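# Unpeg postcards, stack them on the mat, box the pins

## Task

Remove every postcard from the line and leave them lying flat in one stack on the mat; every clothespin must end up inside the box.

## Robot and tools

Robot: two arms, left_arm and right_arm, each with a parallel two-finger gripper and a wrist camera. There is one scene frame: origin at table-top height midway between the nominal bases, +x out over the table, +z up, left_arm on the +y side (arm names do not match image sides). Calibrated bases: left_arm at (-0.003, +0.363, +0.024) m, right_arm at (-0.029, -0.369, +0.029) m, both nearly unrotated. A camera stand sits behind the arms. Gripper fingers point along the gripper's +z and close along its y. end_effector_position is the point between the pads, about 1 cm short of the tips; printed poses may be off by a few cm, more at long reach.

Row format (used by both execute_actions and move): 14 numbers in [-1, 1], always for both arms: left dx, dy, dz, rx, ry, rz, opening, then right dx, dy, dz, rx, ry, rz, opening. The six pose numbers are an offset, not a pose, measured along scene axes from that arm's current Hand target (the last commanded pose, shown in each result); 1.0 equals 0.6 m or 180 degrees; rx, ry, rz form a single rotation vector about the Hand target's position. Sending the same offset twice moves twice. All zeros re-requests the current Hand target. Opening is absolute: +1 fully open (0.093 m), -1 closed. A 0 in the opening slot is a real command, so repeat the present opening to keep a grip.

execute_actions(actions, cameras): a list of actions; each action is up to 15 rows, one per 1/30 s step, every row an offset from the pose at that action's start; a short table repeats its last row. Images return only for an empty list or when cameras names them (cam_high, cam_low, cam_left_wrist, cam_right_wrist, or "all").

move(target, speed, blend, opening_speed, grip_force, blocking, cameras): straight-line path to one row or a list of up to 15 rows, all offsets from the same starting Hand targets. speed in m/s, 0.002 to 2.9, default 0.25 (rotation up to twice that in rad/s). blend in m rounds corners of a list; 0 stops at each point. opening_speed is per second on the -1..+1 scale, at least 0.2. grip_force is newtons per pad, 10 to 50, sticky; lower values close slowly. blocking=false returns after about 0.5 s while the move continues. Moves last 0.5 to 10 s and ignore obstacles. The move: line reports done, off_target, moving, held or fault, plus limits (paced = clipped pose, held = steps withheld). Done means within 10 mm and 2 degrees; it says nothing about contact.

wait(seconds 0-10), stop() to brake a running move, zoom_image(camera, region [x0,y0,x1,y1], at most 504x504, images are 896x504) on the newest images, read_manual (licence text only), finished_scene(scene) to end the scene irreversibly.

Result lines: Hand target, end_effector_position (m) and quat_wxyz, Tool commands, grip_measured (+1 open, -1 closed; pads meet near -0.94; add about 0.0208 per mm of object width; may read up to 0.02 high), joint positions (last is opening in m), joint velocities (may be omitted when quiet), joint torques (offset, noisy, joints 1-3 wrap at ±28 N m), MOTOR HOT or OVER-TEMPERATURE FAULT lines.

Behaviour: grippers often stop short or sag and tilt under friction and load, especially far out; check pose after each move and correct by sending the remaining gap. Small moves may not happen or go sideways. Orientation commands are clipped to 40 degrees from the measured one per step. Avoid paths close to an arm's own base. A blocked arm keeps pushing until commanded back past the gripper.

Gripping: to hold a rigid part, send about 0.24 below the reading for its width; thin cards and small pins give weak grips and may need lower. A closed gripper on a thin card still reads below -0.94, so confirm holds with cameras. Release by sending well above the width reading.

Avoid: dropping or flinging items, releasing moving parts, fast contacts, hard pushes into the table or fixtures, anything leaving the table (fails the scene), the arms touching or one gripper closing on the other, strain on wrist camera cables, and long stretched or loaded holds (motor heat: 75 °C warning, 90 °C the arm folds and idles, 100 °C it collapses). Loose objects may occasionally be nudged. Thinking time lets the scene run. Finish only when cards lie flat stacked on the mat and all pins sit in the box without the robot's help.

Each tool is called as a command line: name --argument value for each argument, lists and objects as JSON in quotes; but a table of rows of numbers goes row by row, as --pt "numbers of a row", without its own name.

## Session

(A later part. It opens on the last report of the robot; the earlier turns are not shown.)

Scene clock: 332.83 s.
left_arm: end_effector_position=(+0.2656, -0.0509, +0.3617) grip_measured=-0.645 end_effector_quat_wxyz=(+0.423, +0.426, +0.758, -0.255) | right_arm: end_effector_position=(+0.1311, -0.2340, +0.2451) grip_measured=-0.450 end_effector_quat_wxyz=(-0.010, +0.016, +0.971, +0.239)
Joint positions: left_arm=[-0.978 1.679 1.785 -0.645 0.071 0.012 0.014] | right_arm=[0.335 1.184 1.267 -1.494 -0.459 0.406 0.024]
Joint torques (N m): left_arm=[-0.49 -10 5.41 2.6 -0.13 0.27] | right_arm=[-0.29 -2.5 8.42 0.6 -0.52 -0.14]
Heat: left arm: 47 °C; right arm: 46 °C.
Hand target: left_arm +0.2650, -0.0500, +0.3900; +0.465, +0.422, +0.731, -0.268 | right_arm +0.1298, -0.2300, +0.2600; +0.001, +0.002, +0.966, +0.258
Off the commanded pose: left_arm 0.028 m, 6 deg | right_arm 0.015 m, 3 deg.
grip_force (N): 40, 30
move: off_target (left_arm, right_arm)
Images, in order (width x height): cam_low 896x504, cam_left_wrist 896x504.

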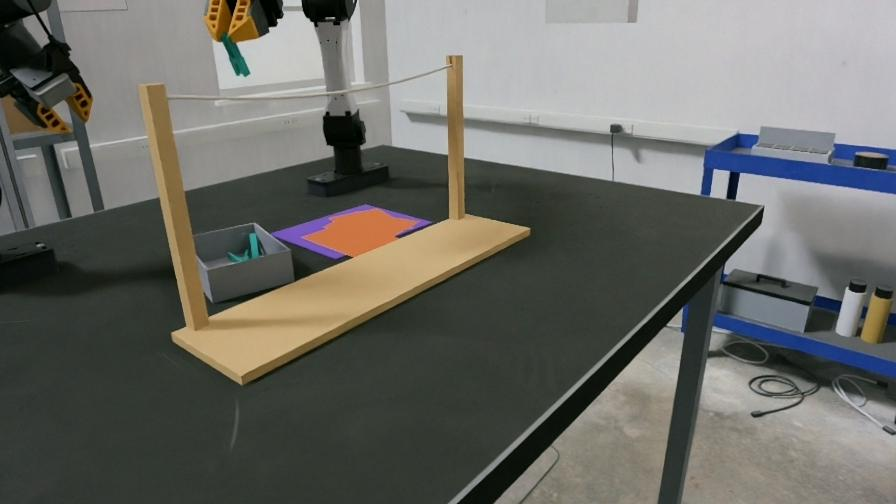

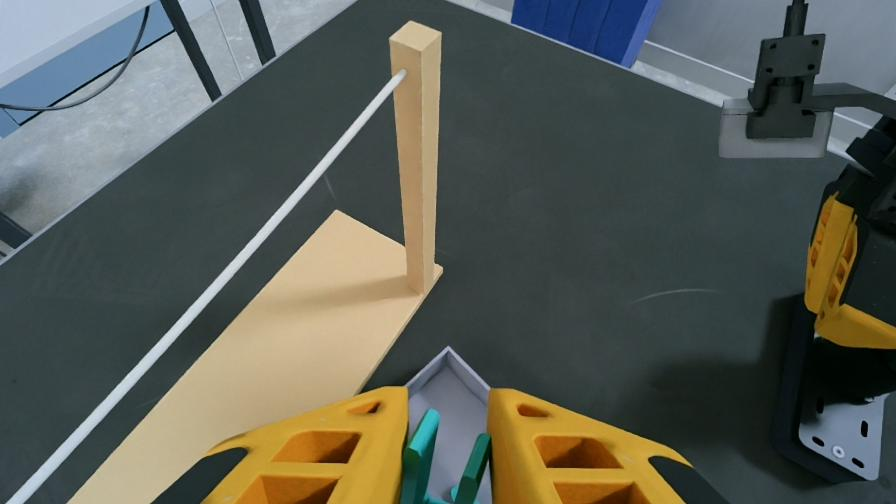

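move --pt "-0.02 -0.05 -0.48 0 0 0 -0.65 0 0 0 0 0 0 -0.45" --pt "-0.013 -0.055 -0.515 0 0 0 -0.65 0 0 0 0 0 0 -0.45" --speed '[0.25,0.1]' --cameras '["cam_low","cam_left_wrist"]'

Scene clock: 335.80 s.
left_arm: end_effector_position=(+0.2528, -0.0781, +0.0726) grip_measured=-0.645 end_effector_quat_wxyz=(+0.438, +0.434, +0.743, -0.260) | right_arm: end_effector_position=(+0.1311, -0.2340, +0.2451) grip_measured=-0.450 end_effector_quat_wxyz=(-0.010, +0.016, +0.971, +0.239)
Joint positions: left_arm=[-1.045 2.001 0.917 0.582 0.021 0.004 0.014] | right_arm=[0.335 1.184 1.267 -1.494 -0.459 0.406 0.024]
Joint torques (N m): left_arm=[-0.5 -6.86 4.36 2.73 -0.12 0.02] | right_arm=[-0.27 -2.54 8.42 0.6 -0.51 -0.14]
Heat: left arm: 46 °C; right arm: 45 °C.
Hand target: left_arm +0.2572, -0.0830, +0.0810; +0.465, +0.422, +0.731, -0.268 | right_arm +0.1298, -0.2300, +0.2600; +0.001, +0.002, +0.966, +0.258
Off the commanded pose: left_arm 0.011 m, 4 deg | right_arm 0.015 m, 3 deg.
grip_force (N): 40, 30
move: off_target (left_arm, right_arm)
Images, in order (width x height): cam_low 896x504, cam_left_wrist 896x504.

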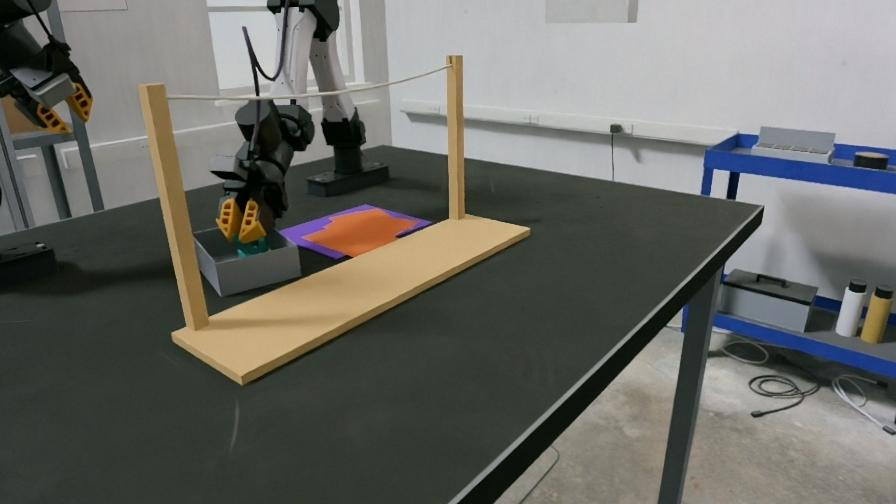

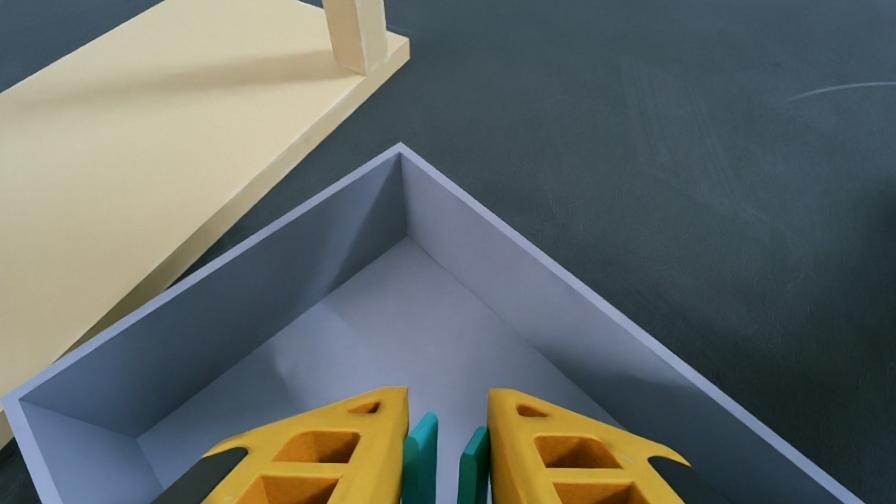

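move --pt "0.0 0 0.0 0 0 0 0.2 0 0 0 0 0 0 -0.45" --pt "0 0 0.35 0 0 0 0.2 0 0 0 0 0 0 -0.45" --speed '[0.2,0.2]' --opening_speed 0.6 --cameras '["all"]'

Scene clock: 340.10 s.
left_arm: end_effector_position=(+0.2568, -0.0849, +0.2647) grip_measured=+0.198 end_effector_quat_wxyz=(+0.450, +0.430, +0.736, -0.266) | right_arm: end_effector_position=(+0.1311, -0.2340, +0.2451) grip_measured=-0.450 end_effector_quat_wxyz=(-0.010, +0.016, +0.971, +0.239)
Joint positions: left_arm=[-1.045 1.688 1.346 -0.128 0.021 0.004 0.055] | right_arm=[0.335 1.184 1.267 -1.494 -0.459 0.406 0.024]
Joint torques (N m): left_arm=[-0.46 -9.16 10.41 1.65 -0.14 0] | right_arm=[-0.31 -2.58 8.42 0.58 -0.5 -0.14]
Heat: left arm: 47 °C; right arm: 44 °C.
Hand target: left_arm +0.2572, -0.0830, +0.2910; +0.465, +0.422, +0.731, -0.268 | right_arm +0.1298, -0.2300, +0.2600; +0.001, +0.002, +0.966, +0.258
Off the commanded pose: left_arm 0.026 m, 2 deg | right_arm 0.015 m, 3 deg.
grip_force (N): 40, 30
move: off_target (left_arm, right_arm)

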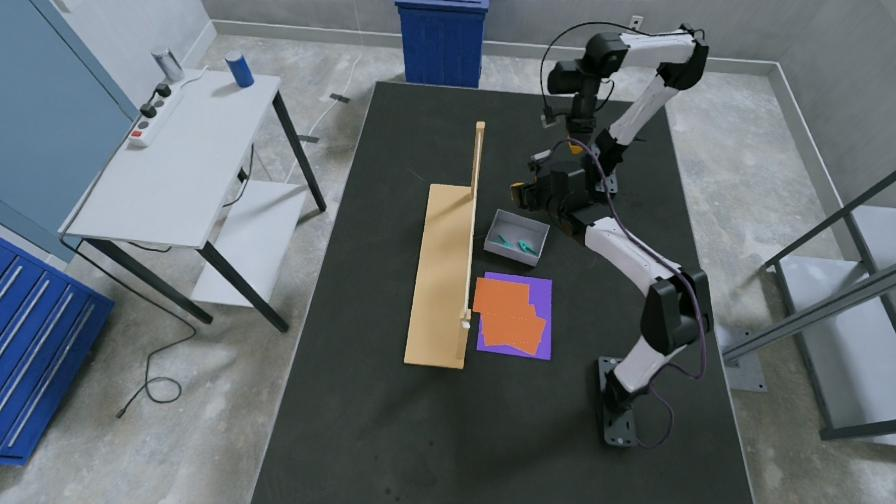

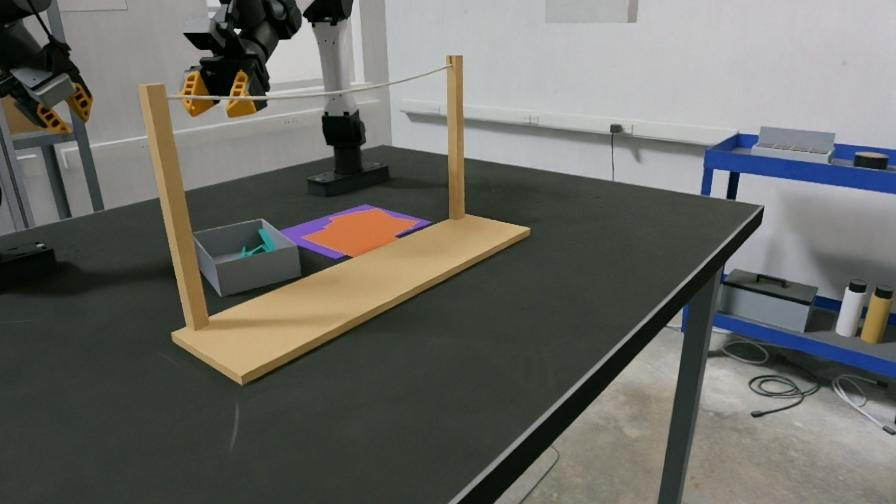

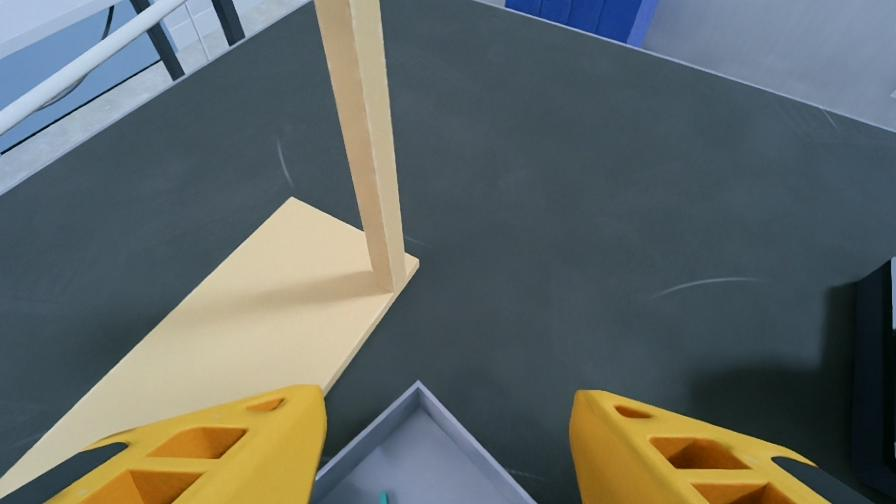

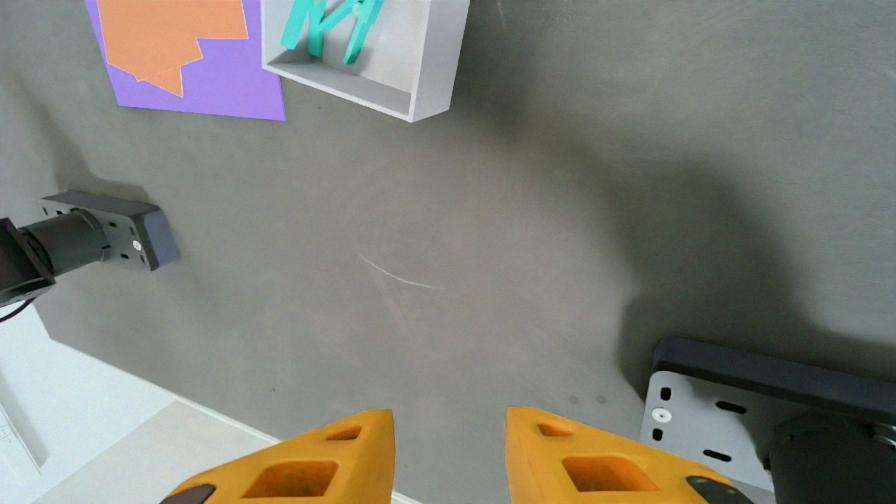

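zoom_image --camera "cam_high" --region '[440, 190, 580, 370]'

Scaled by 2.800 from the camera's 896x504 image, which has a finer 1280x720 frame.

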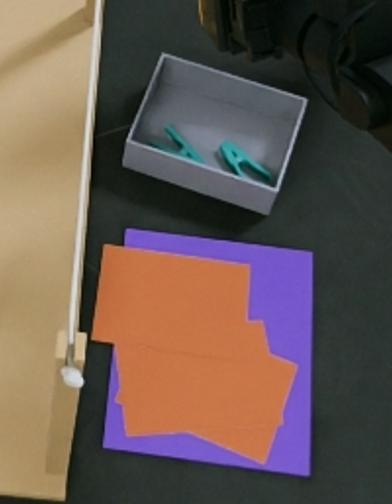

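move --pt "0.028 0.327 -0.05 0.2432 0.0654 -0.1579 -1 0 0 0 0 0 0 -0.45" --pt "0.028 0.327 -0.30 0.2432 0.0654 -0.1579 -1 0 0 0 0 0 0 -0.45" --speed '[0.25,0.2]' --grip_force '[30,30]' --blend 0.03 --cameras '["cam_low","cam_left_wrist","cam_high"]'

Scene clock: 344.87 s.
left_arm: end_effector_position=(+0.2690, +0.1168, +0.1078) grip_measured=-0.978 end_effector_quat_wxyz=(+0.101, +0.688, +0.707, -0.130) | right_arm: end_effector_position=(+0.1311, -0.2340, +0.2451) grip_measured=-0.450 end_effector_quat_wxyz=(-0.010, +0.016, +0.971, +0.239)
Joint positions: left_arm=[-0.611 1.799 1.338 -0.949 0.291 0.914 0] | right_arm=[0.335 1.184 1.267 -1.494 -0.459 0.406 0.024]
Joint torques (N m): left_arm=[-0.18 -8.03 4.46 0.93 0.11 0.25] | right_arm=[-0.35 -2.5 8.38 0.59 -0.49 -0.15]
Heat: left arm: 47 °C; right arm: 43 °C.
Hand target: left_arm +0.2740, +0.1132, +0.1110; +0.123, +0.696, +0.696, -0.124 | right_arm +0.1298, -0.2300, +0.2600; +0.001, +0.002, +0.966, +0.258
Off the commanded pose: left_arm 0.007 m, 3 deg | right_arm 0.015 m, 3 deg.
grip_force (N): 30, 30
move: off_target (left_arm, right_arm)
Images, in order (width x height): cam_high 896x504, cam_low 896x504, cam_left_wrist 896x504.

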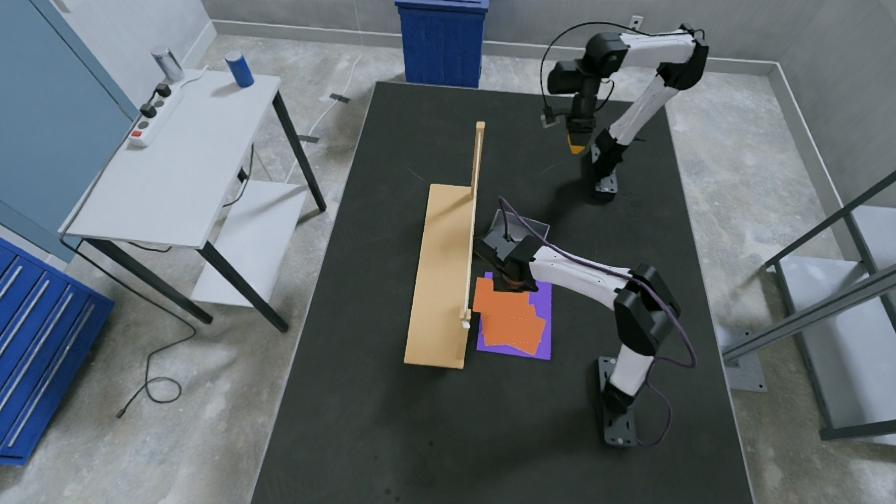

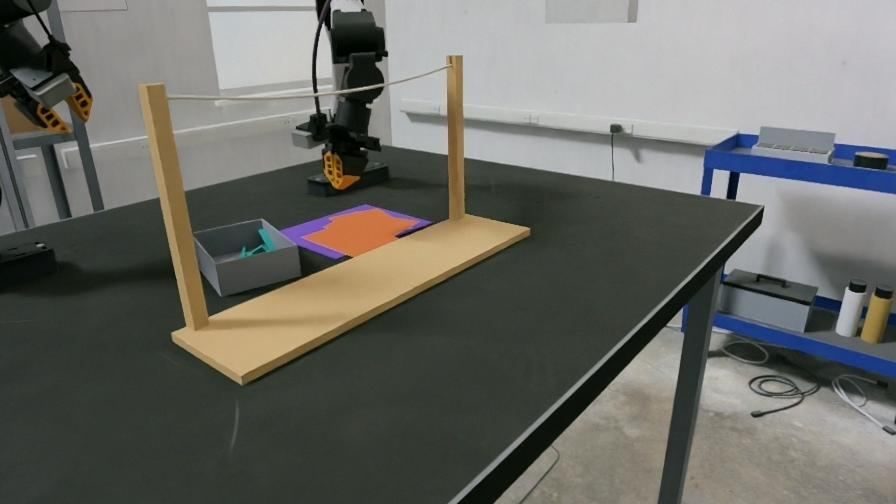

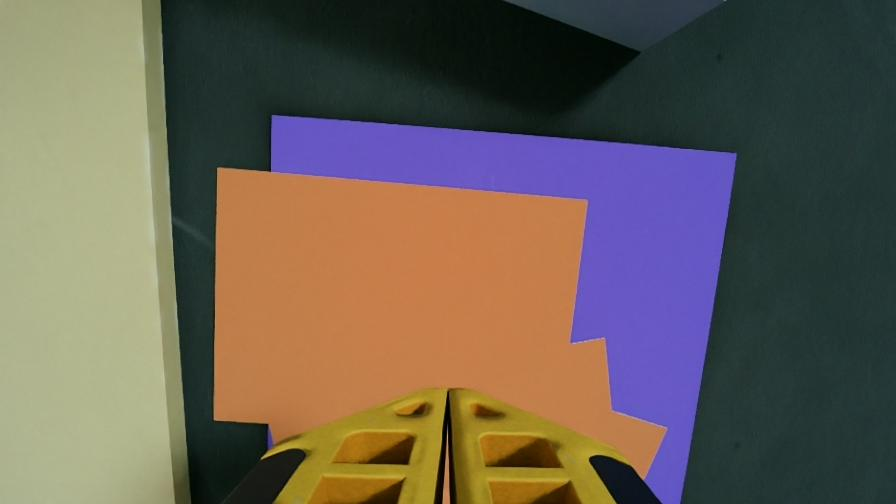

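move --target '[0,0,-0.12,0,0,0,-1,0,0,0,0,0,0,-0.45]' --speed 0.08 --cameras '["cam_left_wrist"]'

Scene clock: 346.90 s.
left_arm: end_effector_position=(+0.2685, +0.1171, +0.0417) grip_measured=-0.978 end_effector_quat_wxyz=(+0.108, +0.688, +0.706, -0.129) | right_arm: end_effector_position=(+0.1311, -0.2340, +0.2451) grip_measured=-0.450 end_effector_quat_wxyz=(-0.010, +0.016, +0.971, +0.239)
Joint positions: left_arm=[-0.611 1.872 1.151 -0.674 0.291 0.914 0] | right_arm=[0.335 1.184 1.267 -1.494 -0.459 0.406 0.024]
Joint torques (N m): left_arm=[-0.12 -6.5 4.34 0.99 0.11 0.26] | right_arm=[-0.29 -2.54 8.43 0.59 -0.5 -0.13]
Heat: left arm: 47 °C; right arm: 42 °C.
Hand target: left_arm +0.2740, +0.1132, +0.0390; +0.123, +0.696, +0.696, -0.124 | right_arm +0.1298, -0.2300, +0.2600; +0.001, +0.002, +0.966, +0.258
Off the commanded pose: left_arm 0.007 m, 2 deg | right_arm 0.015 m, 3 deg.
grip_force (N): 30, 30
move: off_target (right_arm)
Images, in order (width x height): cam_left_wrist 896x504.

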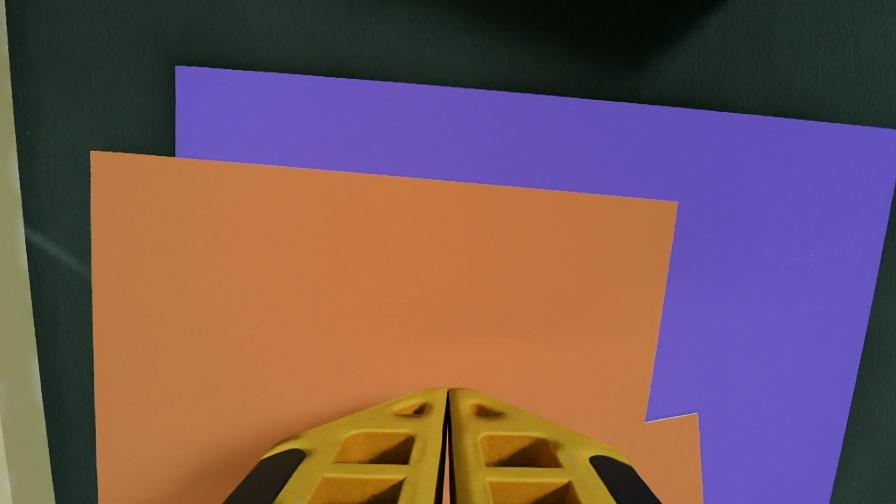

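move --target '[0,0,-0.05,0,0,0,-1,0,0,0,0,0,0,-0.45]' --speed 0.05 --cameras '["cam_low"]'

Scene clock: 348.10 s.
left_arm: end_effector_position=(+0.2680, +0.1181, +0.0209) grip_measured=-0.978 end_effector_quat_wxyz=(+0.107, +0.687, +0.707, -0.129) | right_arm: end_effector_position=(+0.1311, -0.2340, +0.2451) grip_measured=-0.450 end_effector_quat_wxyz=(-0.010, +0.016, +0.971, +0.239)
Joint positions: left_arm=[-0.61 1.911 1.11 -0.597 0.291 0.914 0] | right_arm=[0.335 1.184 1.267 -1.494 -0.459 0.406 0.024]
Joint torques (N m): left_arm=[-0.16 -5 3.07 1.31 0.13 0.27] | right_arm=[-0.28 -2.54 8.46 0.59 -0.51 -0.14]
Heat: left arm: 47 °C; right arm: 42 °C.
Hand target: left_arm +0.2740, +0.1132, +0.0090; +0.123, +0.696, +0.696, -0.124 | right_arm +0.1298, -0.2300, +0.2600; +0.001, +0.002, +0.966, +0.258
Off the commanded pose: left_arm 0.014 m, 3 deg | right_arm 0.015 m, 3 deg.
grip_force (N): 30, 30
move: off_target (left_arm, right_arm)
Images, in order (width x height): cam_low 896x504.

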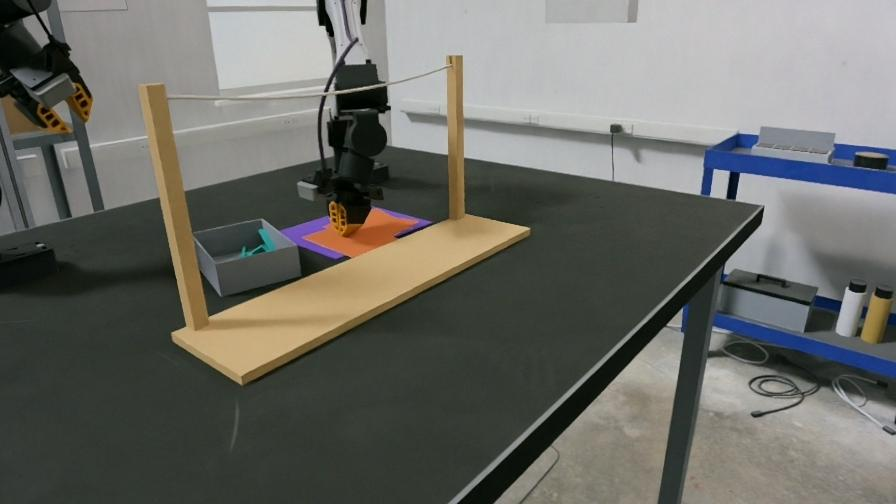

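move --target '[0,0,-0.015,0,0,0,-1,0,0,0,0,0,0,-0.45]' --speed 0.05

move --target '[-0.015,0.04,0,0,0,0,-1,0,0,0,0,0,0,-0.45]' --speed 0.08 --cameras '["cam_low","cam_high","cam_left_wrist"]'

Scene clock: 349.23 s.
left_arm: end_effector_position=(+0.2675, +0.1181, +0.0203) grip_measured=-0.978 end_effector_quat_wxyz=(+0.108, +0.686, +0.707, -0.135) | right_arm: end_effector_position=(+0.1311, -0.2340, +0.2451) grip_measured=-0.450 end_effector_quat_wxyz=(-0.010, +0.016, +0.971, +0.239)
Joint positions: left_arm=[-0.605 1.911 1.104 -0.59 0.303 0.914 0] | right_arm=[0.335 1.184 1.267 -1.494 -0.459 0.406 0.024]
Joint torques (N m): left_arm=[-0.57 -3.62 2.37 1.53 0.08 0.27] | right_arm=[-0.29 -2.52 8.39 0.58 -0.51 -0.14]
Heat: left arm: 46 °C; right arm: 42 °C.
Hand target: left_arm +0.2740, +0.1132, +0.0000; +0.123, +0.696, +0.696, -0.124 | right_arm +0.1298, -0.2300, +0.2600; +0.001, +0.002, +0.966, +0.258
Off the commanded pose: left_arm 0.022 m, 3 deg | right_arm 0.015 m, 3 deg.
grip_force (N): 30, 30
move: off_target (left_arm, right_arm)

Scene clock: 350.53 s.
left_arm: end_effector_position=(+0.2671, +0.1195, +0.0208) grip_measured=-0.978 end_effector_quat_wxyz=(+0.147, +0.693, +0.690, -0.149) | right_arm: end_effector_position=(+0.1311, -0.2340, +0.2451) grip_measured=-0.450 end_effector_quat_wxyz=(-0.010, +0.016, +0.971, +0.239)
Joint positions: left_arm=[-0.58 1.869 1.022 -0.489 0.352 0.958 0] | right_arm=[0.335 1.184 1.267 -1.494 -0.459 0.406 0.024]
Joint torques (N m): left_arm=[0.18 -4.89 1.81 0.83 -0.28 0.3] | right_arm=[-0.29 -2.52 8.42 0.59 -0.5 -0.14]
Heat: left arm: 46 °C; right arm: 42 °C.
Hand target: left_arm +0.2650, +0.1372, +0.0000; +0.123, +0.696, +0.696, -0.124 | right_arm +0.1298, -0.2300, +0.2600; +0.001, +0.002, +0.966, +0.258
Off the commanded pose: left_arm 0.027 m, 4 deg | right_arm 0.015 m, 3 deg.
grip_force (N): 30, 30
move: off_target (left_arm, right_arm)
Images, in order (width x height): cam_high 896x504, cam_low 896x504, cam_left_wrist 896x504.

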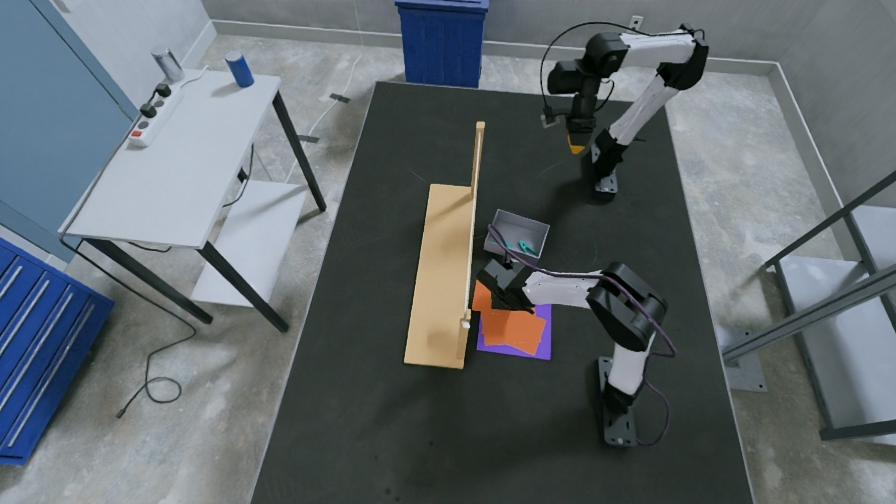

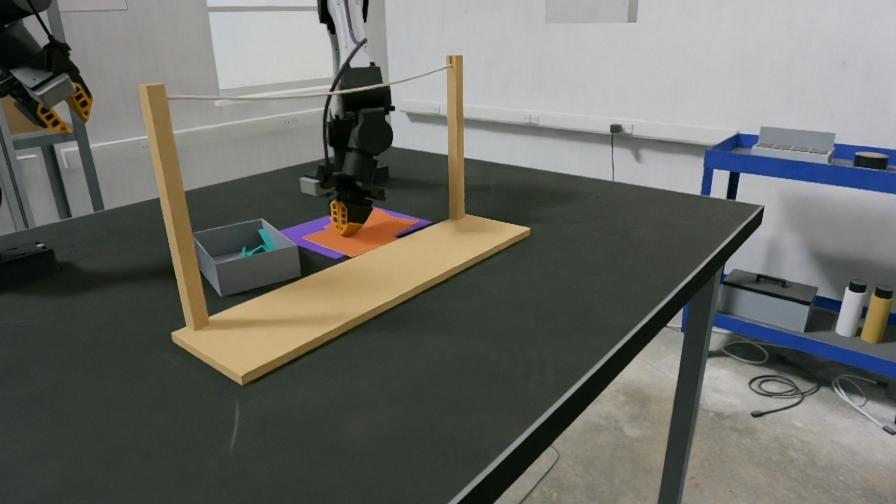

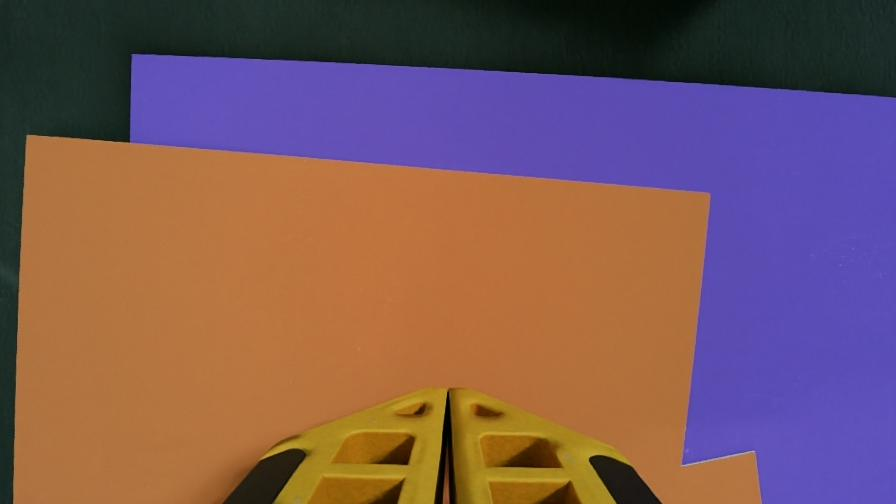

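move --target '[-0.01,0.05,0.012,0,0,0,-1,0,0,0,0,0,0,-0.45]' --speed 0.08 --cameras '["cam_left_wrist"]'

Scene clock: 352.00 s.
left_arm: end_effector_position=(+0.2697, +0.1435, +0.0207) grip_measured=-0.978 end_effector_quat_wxyz=(+0.163, +0.696, +0.685, -0.144) | right_arm: end_effector_position=(+0.1311, -0.2340, +0.2451) grip_measured=-0.450 end_effector_quat_wxyz=(-0.010, +0.016, +0.971, +0.239)
Joint positions: left_arm=[-0.511 1.82 0.949 -0.455 0.367 1.035 0] | right_arm=[0.335 1.184 1.267 -1.494 -0.459 0.406 0.024]
Joint torques (N m): left_arm=[0.58 -6.37 2.19 0.27 -0.29 0.3] | right_arm=[-0.25 -2.52 8.4 0.58 -0.5 -0.13]
Heat: left arm: 46 °C; right arm: 41 °C.
Hand target: left_arm +0.2590, +0.1672, +0.0072; +0.123, +0.696, +0.696, -0.124 | right_arm +0.1298, -0.2300, +0.2600; +0.001, +0.002, +0.966, +0.258
Off the commanded pose: left_arm 0.029 m, 5 deg | right_arm 0.015 m, 3 deg.
grip_force (N): 30, 30
move: off_target (left_arm, right_arm)
Images, in order (width x height): cam_left_wrist 896x504.

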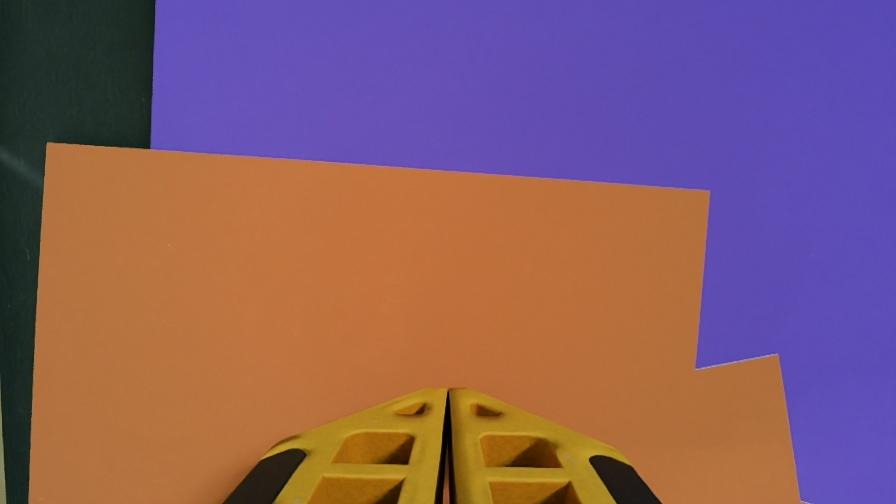

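move --target '[-0.07,0.045,0.0,0,0,0,-1,0,0,0,0,0,0,-0.45]' --speed 0.08 --cameras '["cam_left_wrist"]'

Scene clock: 353.37 s.
left_arm: end_effector_position=(+0.2282, +0.1732, +0.0199) grip_measured=-0.978 end_effector_quat_wxyz=(+0.160, +0.695, +0.687, -0.142) | right_arm: end_effector_position=(+0.1311, -0.2340, +0.2451) grip_measured=-0.450 end_effector_quat_wxyz=(-0.010, +0.016, +0.971, +0.239)
Joint positions: left_arm=[-0.491 1.653 0.745 -0.43 0.367 1.053 0] | right_arm=[0.335 1.184 1.267 -1.494 -0.459 0.406 0.024]
Joint torques (N m): left_arm=[0.28 -5 2.09 0.31 -0.27 0.27] | right_arm=[-0.31 -2.54 8.42 0.6 -0.5 -0.13]
Heat: left arm: 46 °C; right arm: 41 °C.
Hand target: left_arm +0.2170, +0.1942, +0.0072; +0.123, +0.696, +0.696, -0.124 | right_arm +0.1298, -0.2300, +0.2600; +0.001, +0.002, +0.966, +0.258
Off the commanded pose: left_arm 0.027 m, 5 deg | right_arm 0.015 m, 3 deg.
grip_force (N): 30, 30
move: off_target (left_arm, right_arm)
Images, in order (width x height): cam_left_wrist 896x504.

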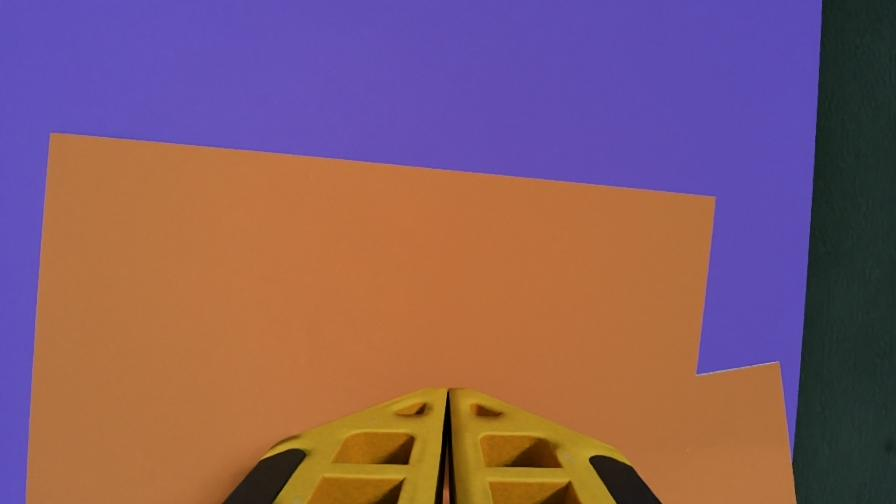

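move --target '[0.0,0,0.3,0,0,0,-1,0,0,0,0,0,0,-0.45]' --speed 0.15 --cameras '["cam_high","cam_low","cam_left_wrist"]'

zoom_image --camera "cam_high" --region '[440, 230, 600, 380]'

Scene clock: 355.83 s.
left_arm: end_effector_position=(+0.2114, +0.1923, +0.1715) grip_measured=-0.978 end_effector_quat_wxyz=(+0.103, +0.691, +0.703, -0.135) | right_arm: end_effector_position=(+0.1311, -0.2340, +0.2451) grip_measured=-0.450 end_effector_quat_wxyz=(-0.010, +0.016, +0.971, +0.239)
Joint positions: left_arm=[-0.487 1.449 1.223 -1.222 0.318 1.053 0] | right_arm=[0.335 1.184 1.267 -1.494 -0.459 0.406 0.024]
Joint torques (N m): left_arm=[0.21 -5.82 8.62 0.28 0.13 0.28] | right_arm=[-0.32 -2.61 8.43 0.6 -0.51 -0.15]
Heat: left arm: 46 °C; right arm: 42 °C.
Hand target: left_arm +0.2170, +0.1942, +0.1872; +0.123, +0.696, +0.696, -0.124 | right_arm +0.1298, -0.2300, +0.2600; +0.001, +0.002, +0.966, +0.258
Off the commanded pose: left_arm 0.017 m, 3 deg | right_arm 0.015 m, 3 deg.
grip_force (N): 30, 30
move: off_target (left_arm, right_arm)
Images, in order (width x height): cam_high 896x504, cam_low 896x504, cam_left_wrist 896x504.

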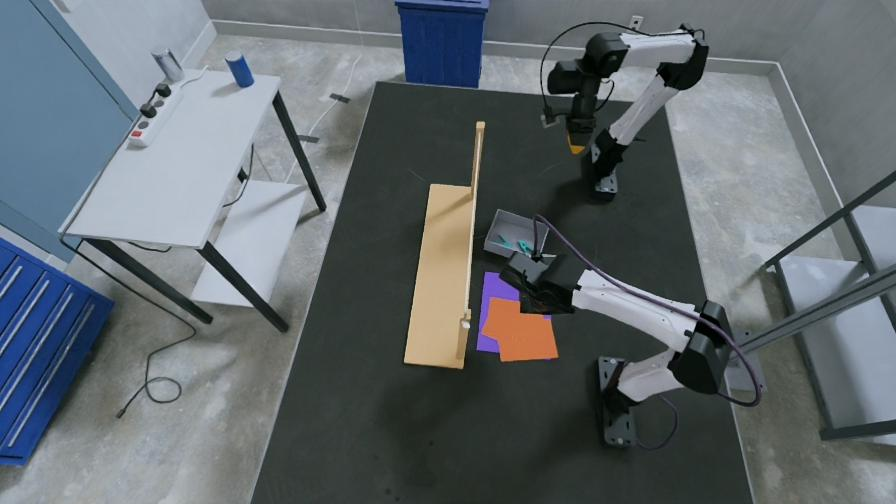

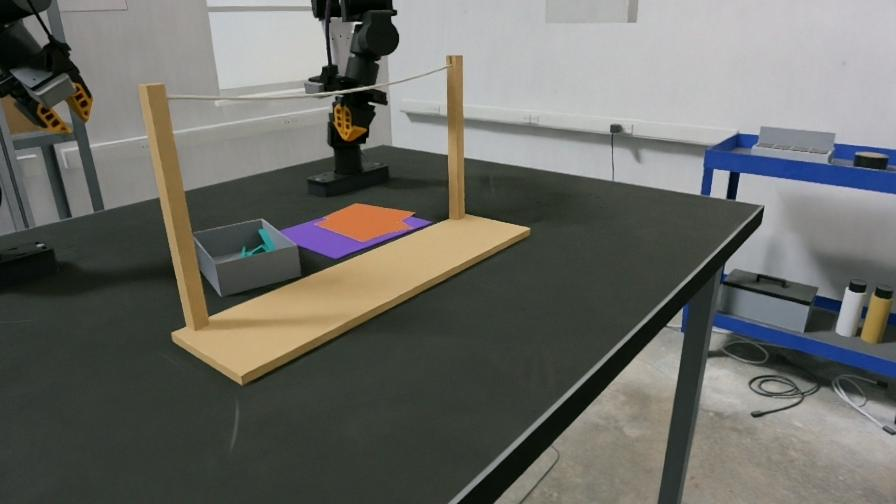

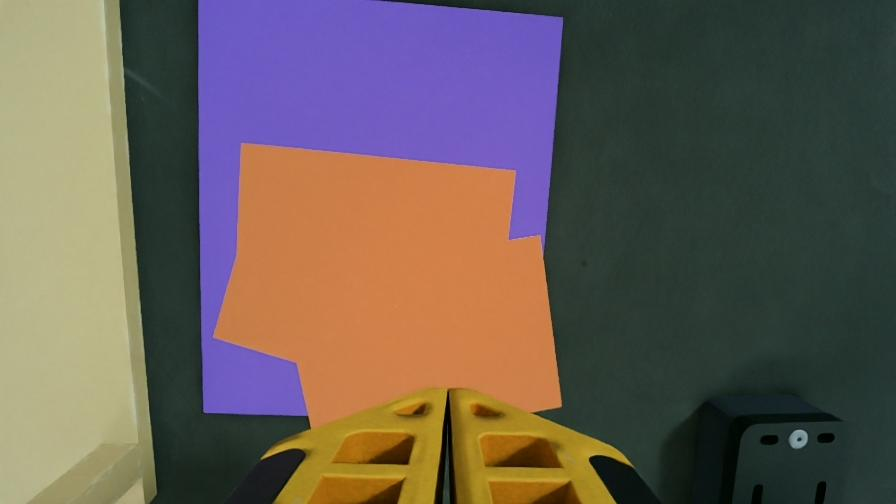

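Scaled by 3.150 from the camera's 896x504 image, which has a finer 1280x720 frame.

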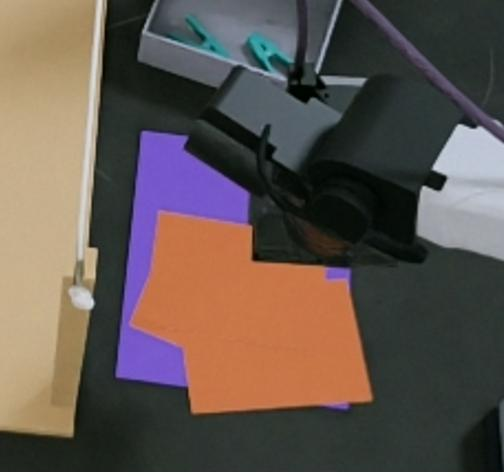

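move --pt "0.0317 0.0147 -0.229 0 0 0 -1 0 0 0 0 0 0 -0.45" --pt "0.0317 0.0147 -0.3 0 0 0 -1 0 0 0 0 0 0 -0.45" --speed '[0.15,0.06]'

move --target '[0,-0.08,0,0,0,0,-1,0,0,0,0,0,0,-0.45]' --speed 0.08 --cameras '["cam_high","cam_left_wrist"]'

Scene clock: 359.93 s.
left_arm: end_effector_position=(+0.2288, +0.2035, +0.0191) grip_measured=-0.978 end_effector_quat_wxyz=(+0.112, +0.686, +0.706, -0.139) | right_arm: end_effector_position=(+0.1311, -0.2340, +0.2451) grip_measured=-0.450 end_effector_quat_wxyz=(-0.010, +0.016, +0.971, +0.239)
Joint positions: left_arm=[-0.409 1.671 0.792 -0.578 0.341 1.119 0] | right_arm=[0.335 1.184 1.267 -1.494 -0.459 0.406 0.024]
Joint torques (N m): left_arm=[-0.06 -2.61 2.74 1.11 0.07 0.29] | right_arm=[-0.29 -2.56 8.4 0.58 -0.52 -0.14]
Heat: left arm: 46 °C; right arm: 42 °C.
Hand target: left_arm +0.2360, +0.2030, +0.0072; +0.123, +0.696, +0.696, -0.124 | right_arm +0.1298, -0.2300, +0.2600; +0.001, +0.002, +0.966, +0.258
Off the commanded pose: left_arm 0.014 m, 3 deg | right_arm 0.015 m, 3 deg.
grip_force (N): 30, 30
move: off_target (left_arm, right_arm)

Scene clock: 361.37 s.
left_arm: end_effector_position=(+0.2328, +0.1577, +0.0196) grip_measured=-0.978 end_effector_quat_wxyz=(+0.128, +0.691, +0.698, -0.138) | right_arm: end_effector_position=(+0.1311, -0.2340, +0.2451) grip_measured=-0.450 end_effector_quat_wxyz=(-0.010, +0.016, +0.971, +0.239)
Joint positions: left_arm=[-0.55 1.725 0.848 -0.501 0.328 0.986 0] | right_arm=[0.335 1.184 1.267 -1.494 -0.459 0.406 0.024]
Joint torques (N m): left_arm=[-1.44 -2.22 4.48 1 -0.13 -0.02] | right_arm=[-0.29 -2.55 8.43 0.6 -0.51 -0.14]
Heat: left arm: 45 °C; right arm: 42 °C.
Hand target: left_arm +0.2360, +0.1550, +0.0072; +0.123, +0.696, +0.696, -0.124 | right_arm +0.1298, -0.2300, +0.2600; +0.001, +0.002, +0.966, +0.258
Off the commanded pose: left_arm 0.013 m, 2 deg | right_arm 0.015 m, 3 deg.
grip_force (N): 30, 30
move: off_target (left_arm, right_arm)
Images, in order (width x height): cam_high 896x504, cam_left_wrist 896x504.

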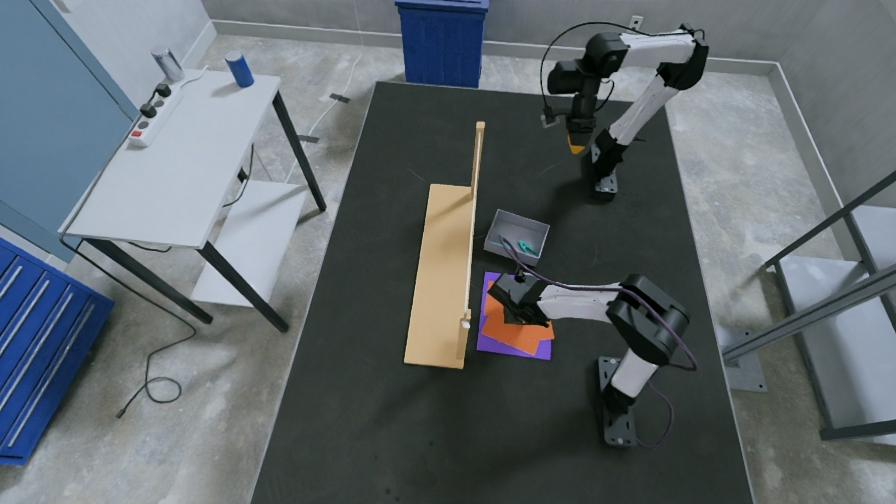

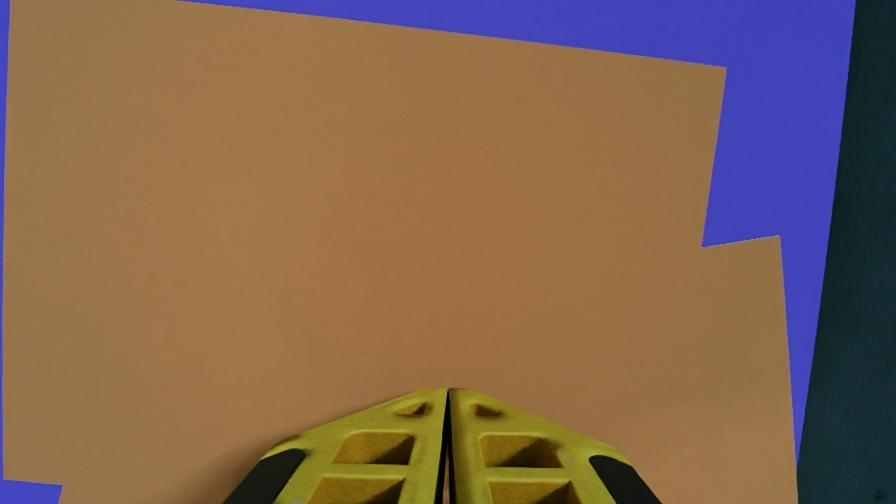

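move --target '[0.0,-0.02,0.35,0,0,0,-1,0,0,0,0,0,0,-0.45]' --speed 0.15 --cameras '["cam_high","cam_left_wrist"]'

zoom_image --camera "cam_high" --region '[440, 230, 600, 380]'

Scene clock: 364.07 s.
left_arm: end_effector_position=(+0.2363, +0.1463, +0.2051) grip_measured=-0.978 end_effector_quat_wxyz=(+0.114, +0.693, +0.700, -0.128) | right_arm: end_effector_position=(+0.1311, -0.2340, +0.2451) grip_measured=-0.450 end_effector_quat_wxyz=(-0.010, +0.016, +0.971, +0.239)
Joint positions: left_arm=[-0.591 1.598 1.495 -1.288 0.295 0.949 0] | right_arm=[0.335 1.184 1.267 -1.494 -0.459 0.406 0.024]
Joint torques (N m): left_arm=[-0.92 -5.75 8.62 0.38 0.09 -0.05] | right_arm=[-0.34 -2.55 8.44 0.6 -0.5 -0.13]
Heat: left arm: 46 °C; right arm: 42 °C.
Hand target: left_arm +0.2360, +0.1430, +0.2172; +0.123, +0.696, +0.696, -0.124 | right_arm +0.1298, -0.2300, +0.2600; +0.001, +0.002, +0.966, +0.258
Off the commanded pose: left_arm 0.012 m, 1 deg | right_arm 0.015 m, 3 deg.
grip_force (N): 30, 30
move: off_target (left_arm, right_arm)
Images, in order (width x height): cam_high 896x504, cam_left_wrist 896x504.

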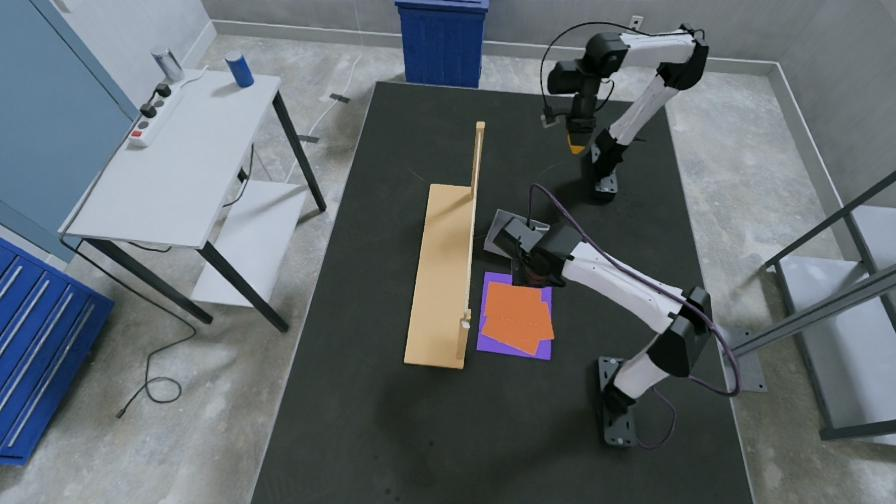

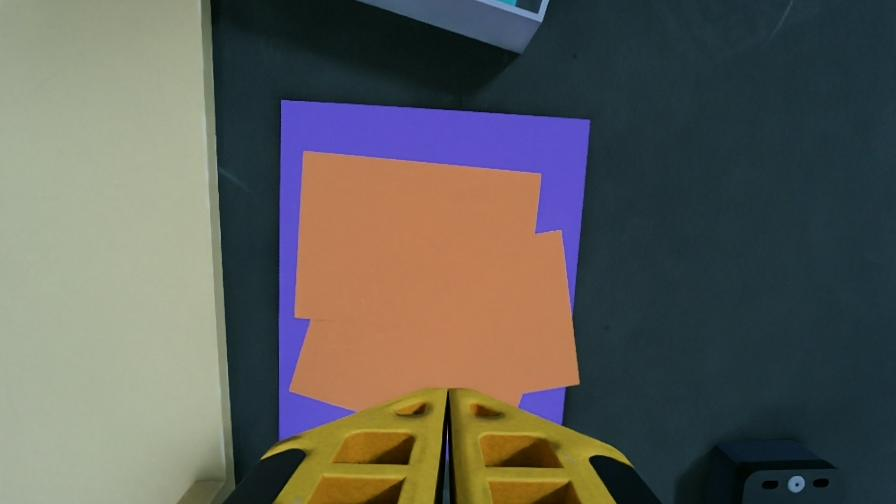

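Scaled by 3.150 from the camera's 896x504 image, which has a finer 1280x720 frame.

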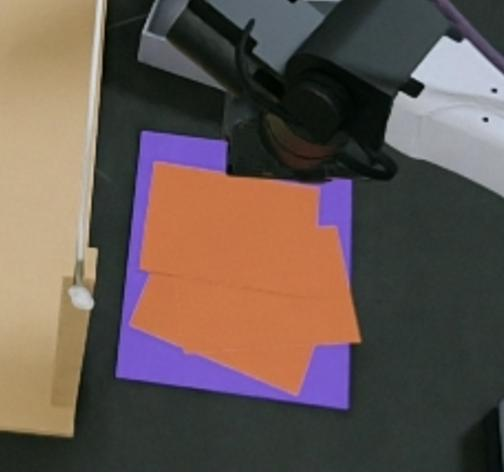

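move --pt "-0.1247 0.0733 -0.279 0 0 0 -1 0 0 0 0 0 0 -0.45" --pt "-0.1247 0.0733 -0.348 0 0 0 -1 0 0 0 0 0 0 -0.45" --speed '[0.15,0.06]' --cameras '["cam_left_wrist"]'

Scene clock: 367.70 s.
left_arm: end_effector_position=(+0.1525, +0.1959, +0.0168) grip_measured=-0.978 end_effector_quat_wxyz=(+0.096, +0.692, +0.703, -0.130) | right_arm: end_effector_position=(+0.1311, -0.2340, +0.2451) grip_measured=-0.450 end_effector_quat_wxyz=(-0.010, +0.016, +0.971, +0.239)
Joint positions: left_arm=[-0.619 1.437 0.559 -0.541 0.288 0.92 0] | right_arm=[0.335 1.184 1.267 -1.494 -0.459 0.406 0.024]
Joint torques (N m): left_arm=[-0.85 -1.11 2.62 1.53 0.12 -0.01] | right_arm=[-0.32 -2.55 8.43 0.59 -0.51 -0.14]
Heat: left arm: 45 °C; right arm: 42 °C.
Hand target: left_arm +0.1612, +0.1870, +0.0084; +0.123, +0.696, +0.696, -0.124 | right_arm +0.1298, -0.2300, +0.2600; +0.001, +0.002, +0.966, +0.258
Off the commanded pose: left_arm 0.015 m, 3 deg | right_arm 0.015 m, 3 deg.
grip_force (N): 30, 30
move: off_target (left_arm, right_arm)
Images, in order (width x height): cam_left_wrist 896x504.

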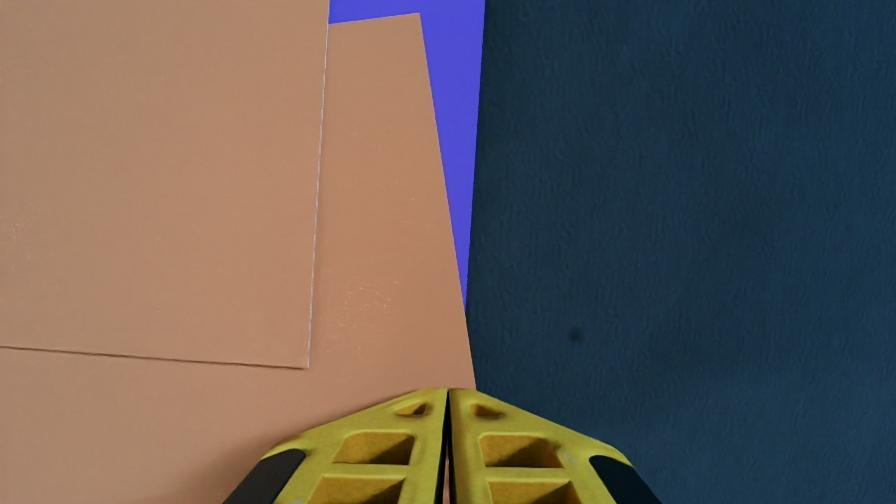

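move --pt "0 0 0.035 0 0 0 -1 0 0 0 0 0 0 -0.45" --pt "0.014 -0.018 0.035 0 0 0 -1 0 0 0 0 0 0 -0.45" --pt "0.014 -0.018 -0.003 0 0 0 -1 0 0 0 0 0 0 -0.45" --speed 0.06 --cameras '["cam_left_wrist"]'

Scene clock: 369.97 s.
left_arm: end_effector_position=(+0.1564, +0.1880, +0.0166) grip_measured=-0.978 end_effector_quat_wxyz=(+0.094, +0.692, +0.703, -0.131) | right_arm: end_effector_position=(+0.1311, -0.2340, +0.2451) grip_measured=-0.450 end_effector_quat_wxyz=(-0.010, +0.016, +0.971, +0.239)
Joint positions: left_arm=[-0.637 1.473 0.59 -0.535 0.288 0.902 0] | right_arm=[0.335 1.184 1.267 -1.494 -0.459 0.406 0.024]
Joint torques (N m): left_arm=[-0.8 -0.03 3.51 1.62 0.08 0] | right_arm=[-0.24 -2.54 8.38 0.59 -0.51 -0.15]
Heat: left arm: 45 °C; right arm: 42 °C.
Hand target: left_arm +0.1696, +0.1762, +0.0066; +0.123, +0.696, +0.696, -0.124 | right_arm +0.1298, -0.2300, +0.2600; +0.001, +0.002, +0.966, +0.258
Off the commanded pose: left_arm 0.020 m, 4 deg | right_arm 0.015 m, 3 deg.
grip_force (N): 30, 30
move: off_target (left_arm, right_arm)
Images, in order (width x height): cam_left_wrist 896x504.

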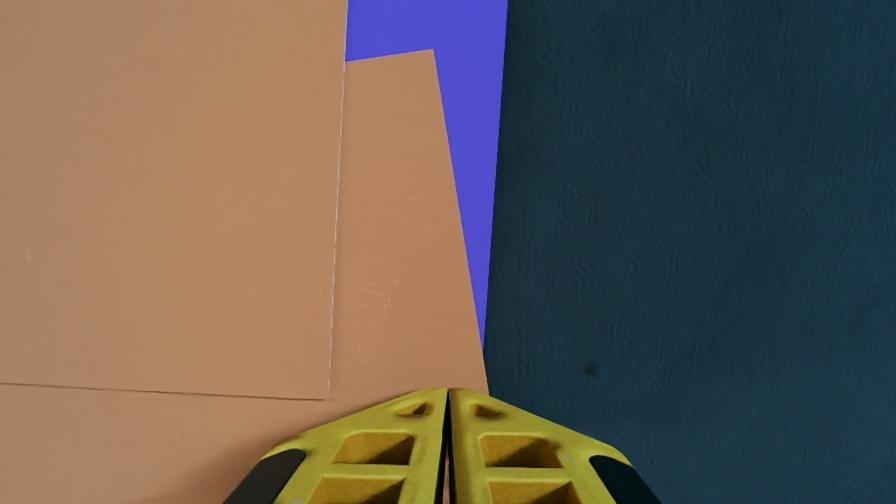

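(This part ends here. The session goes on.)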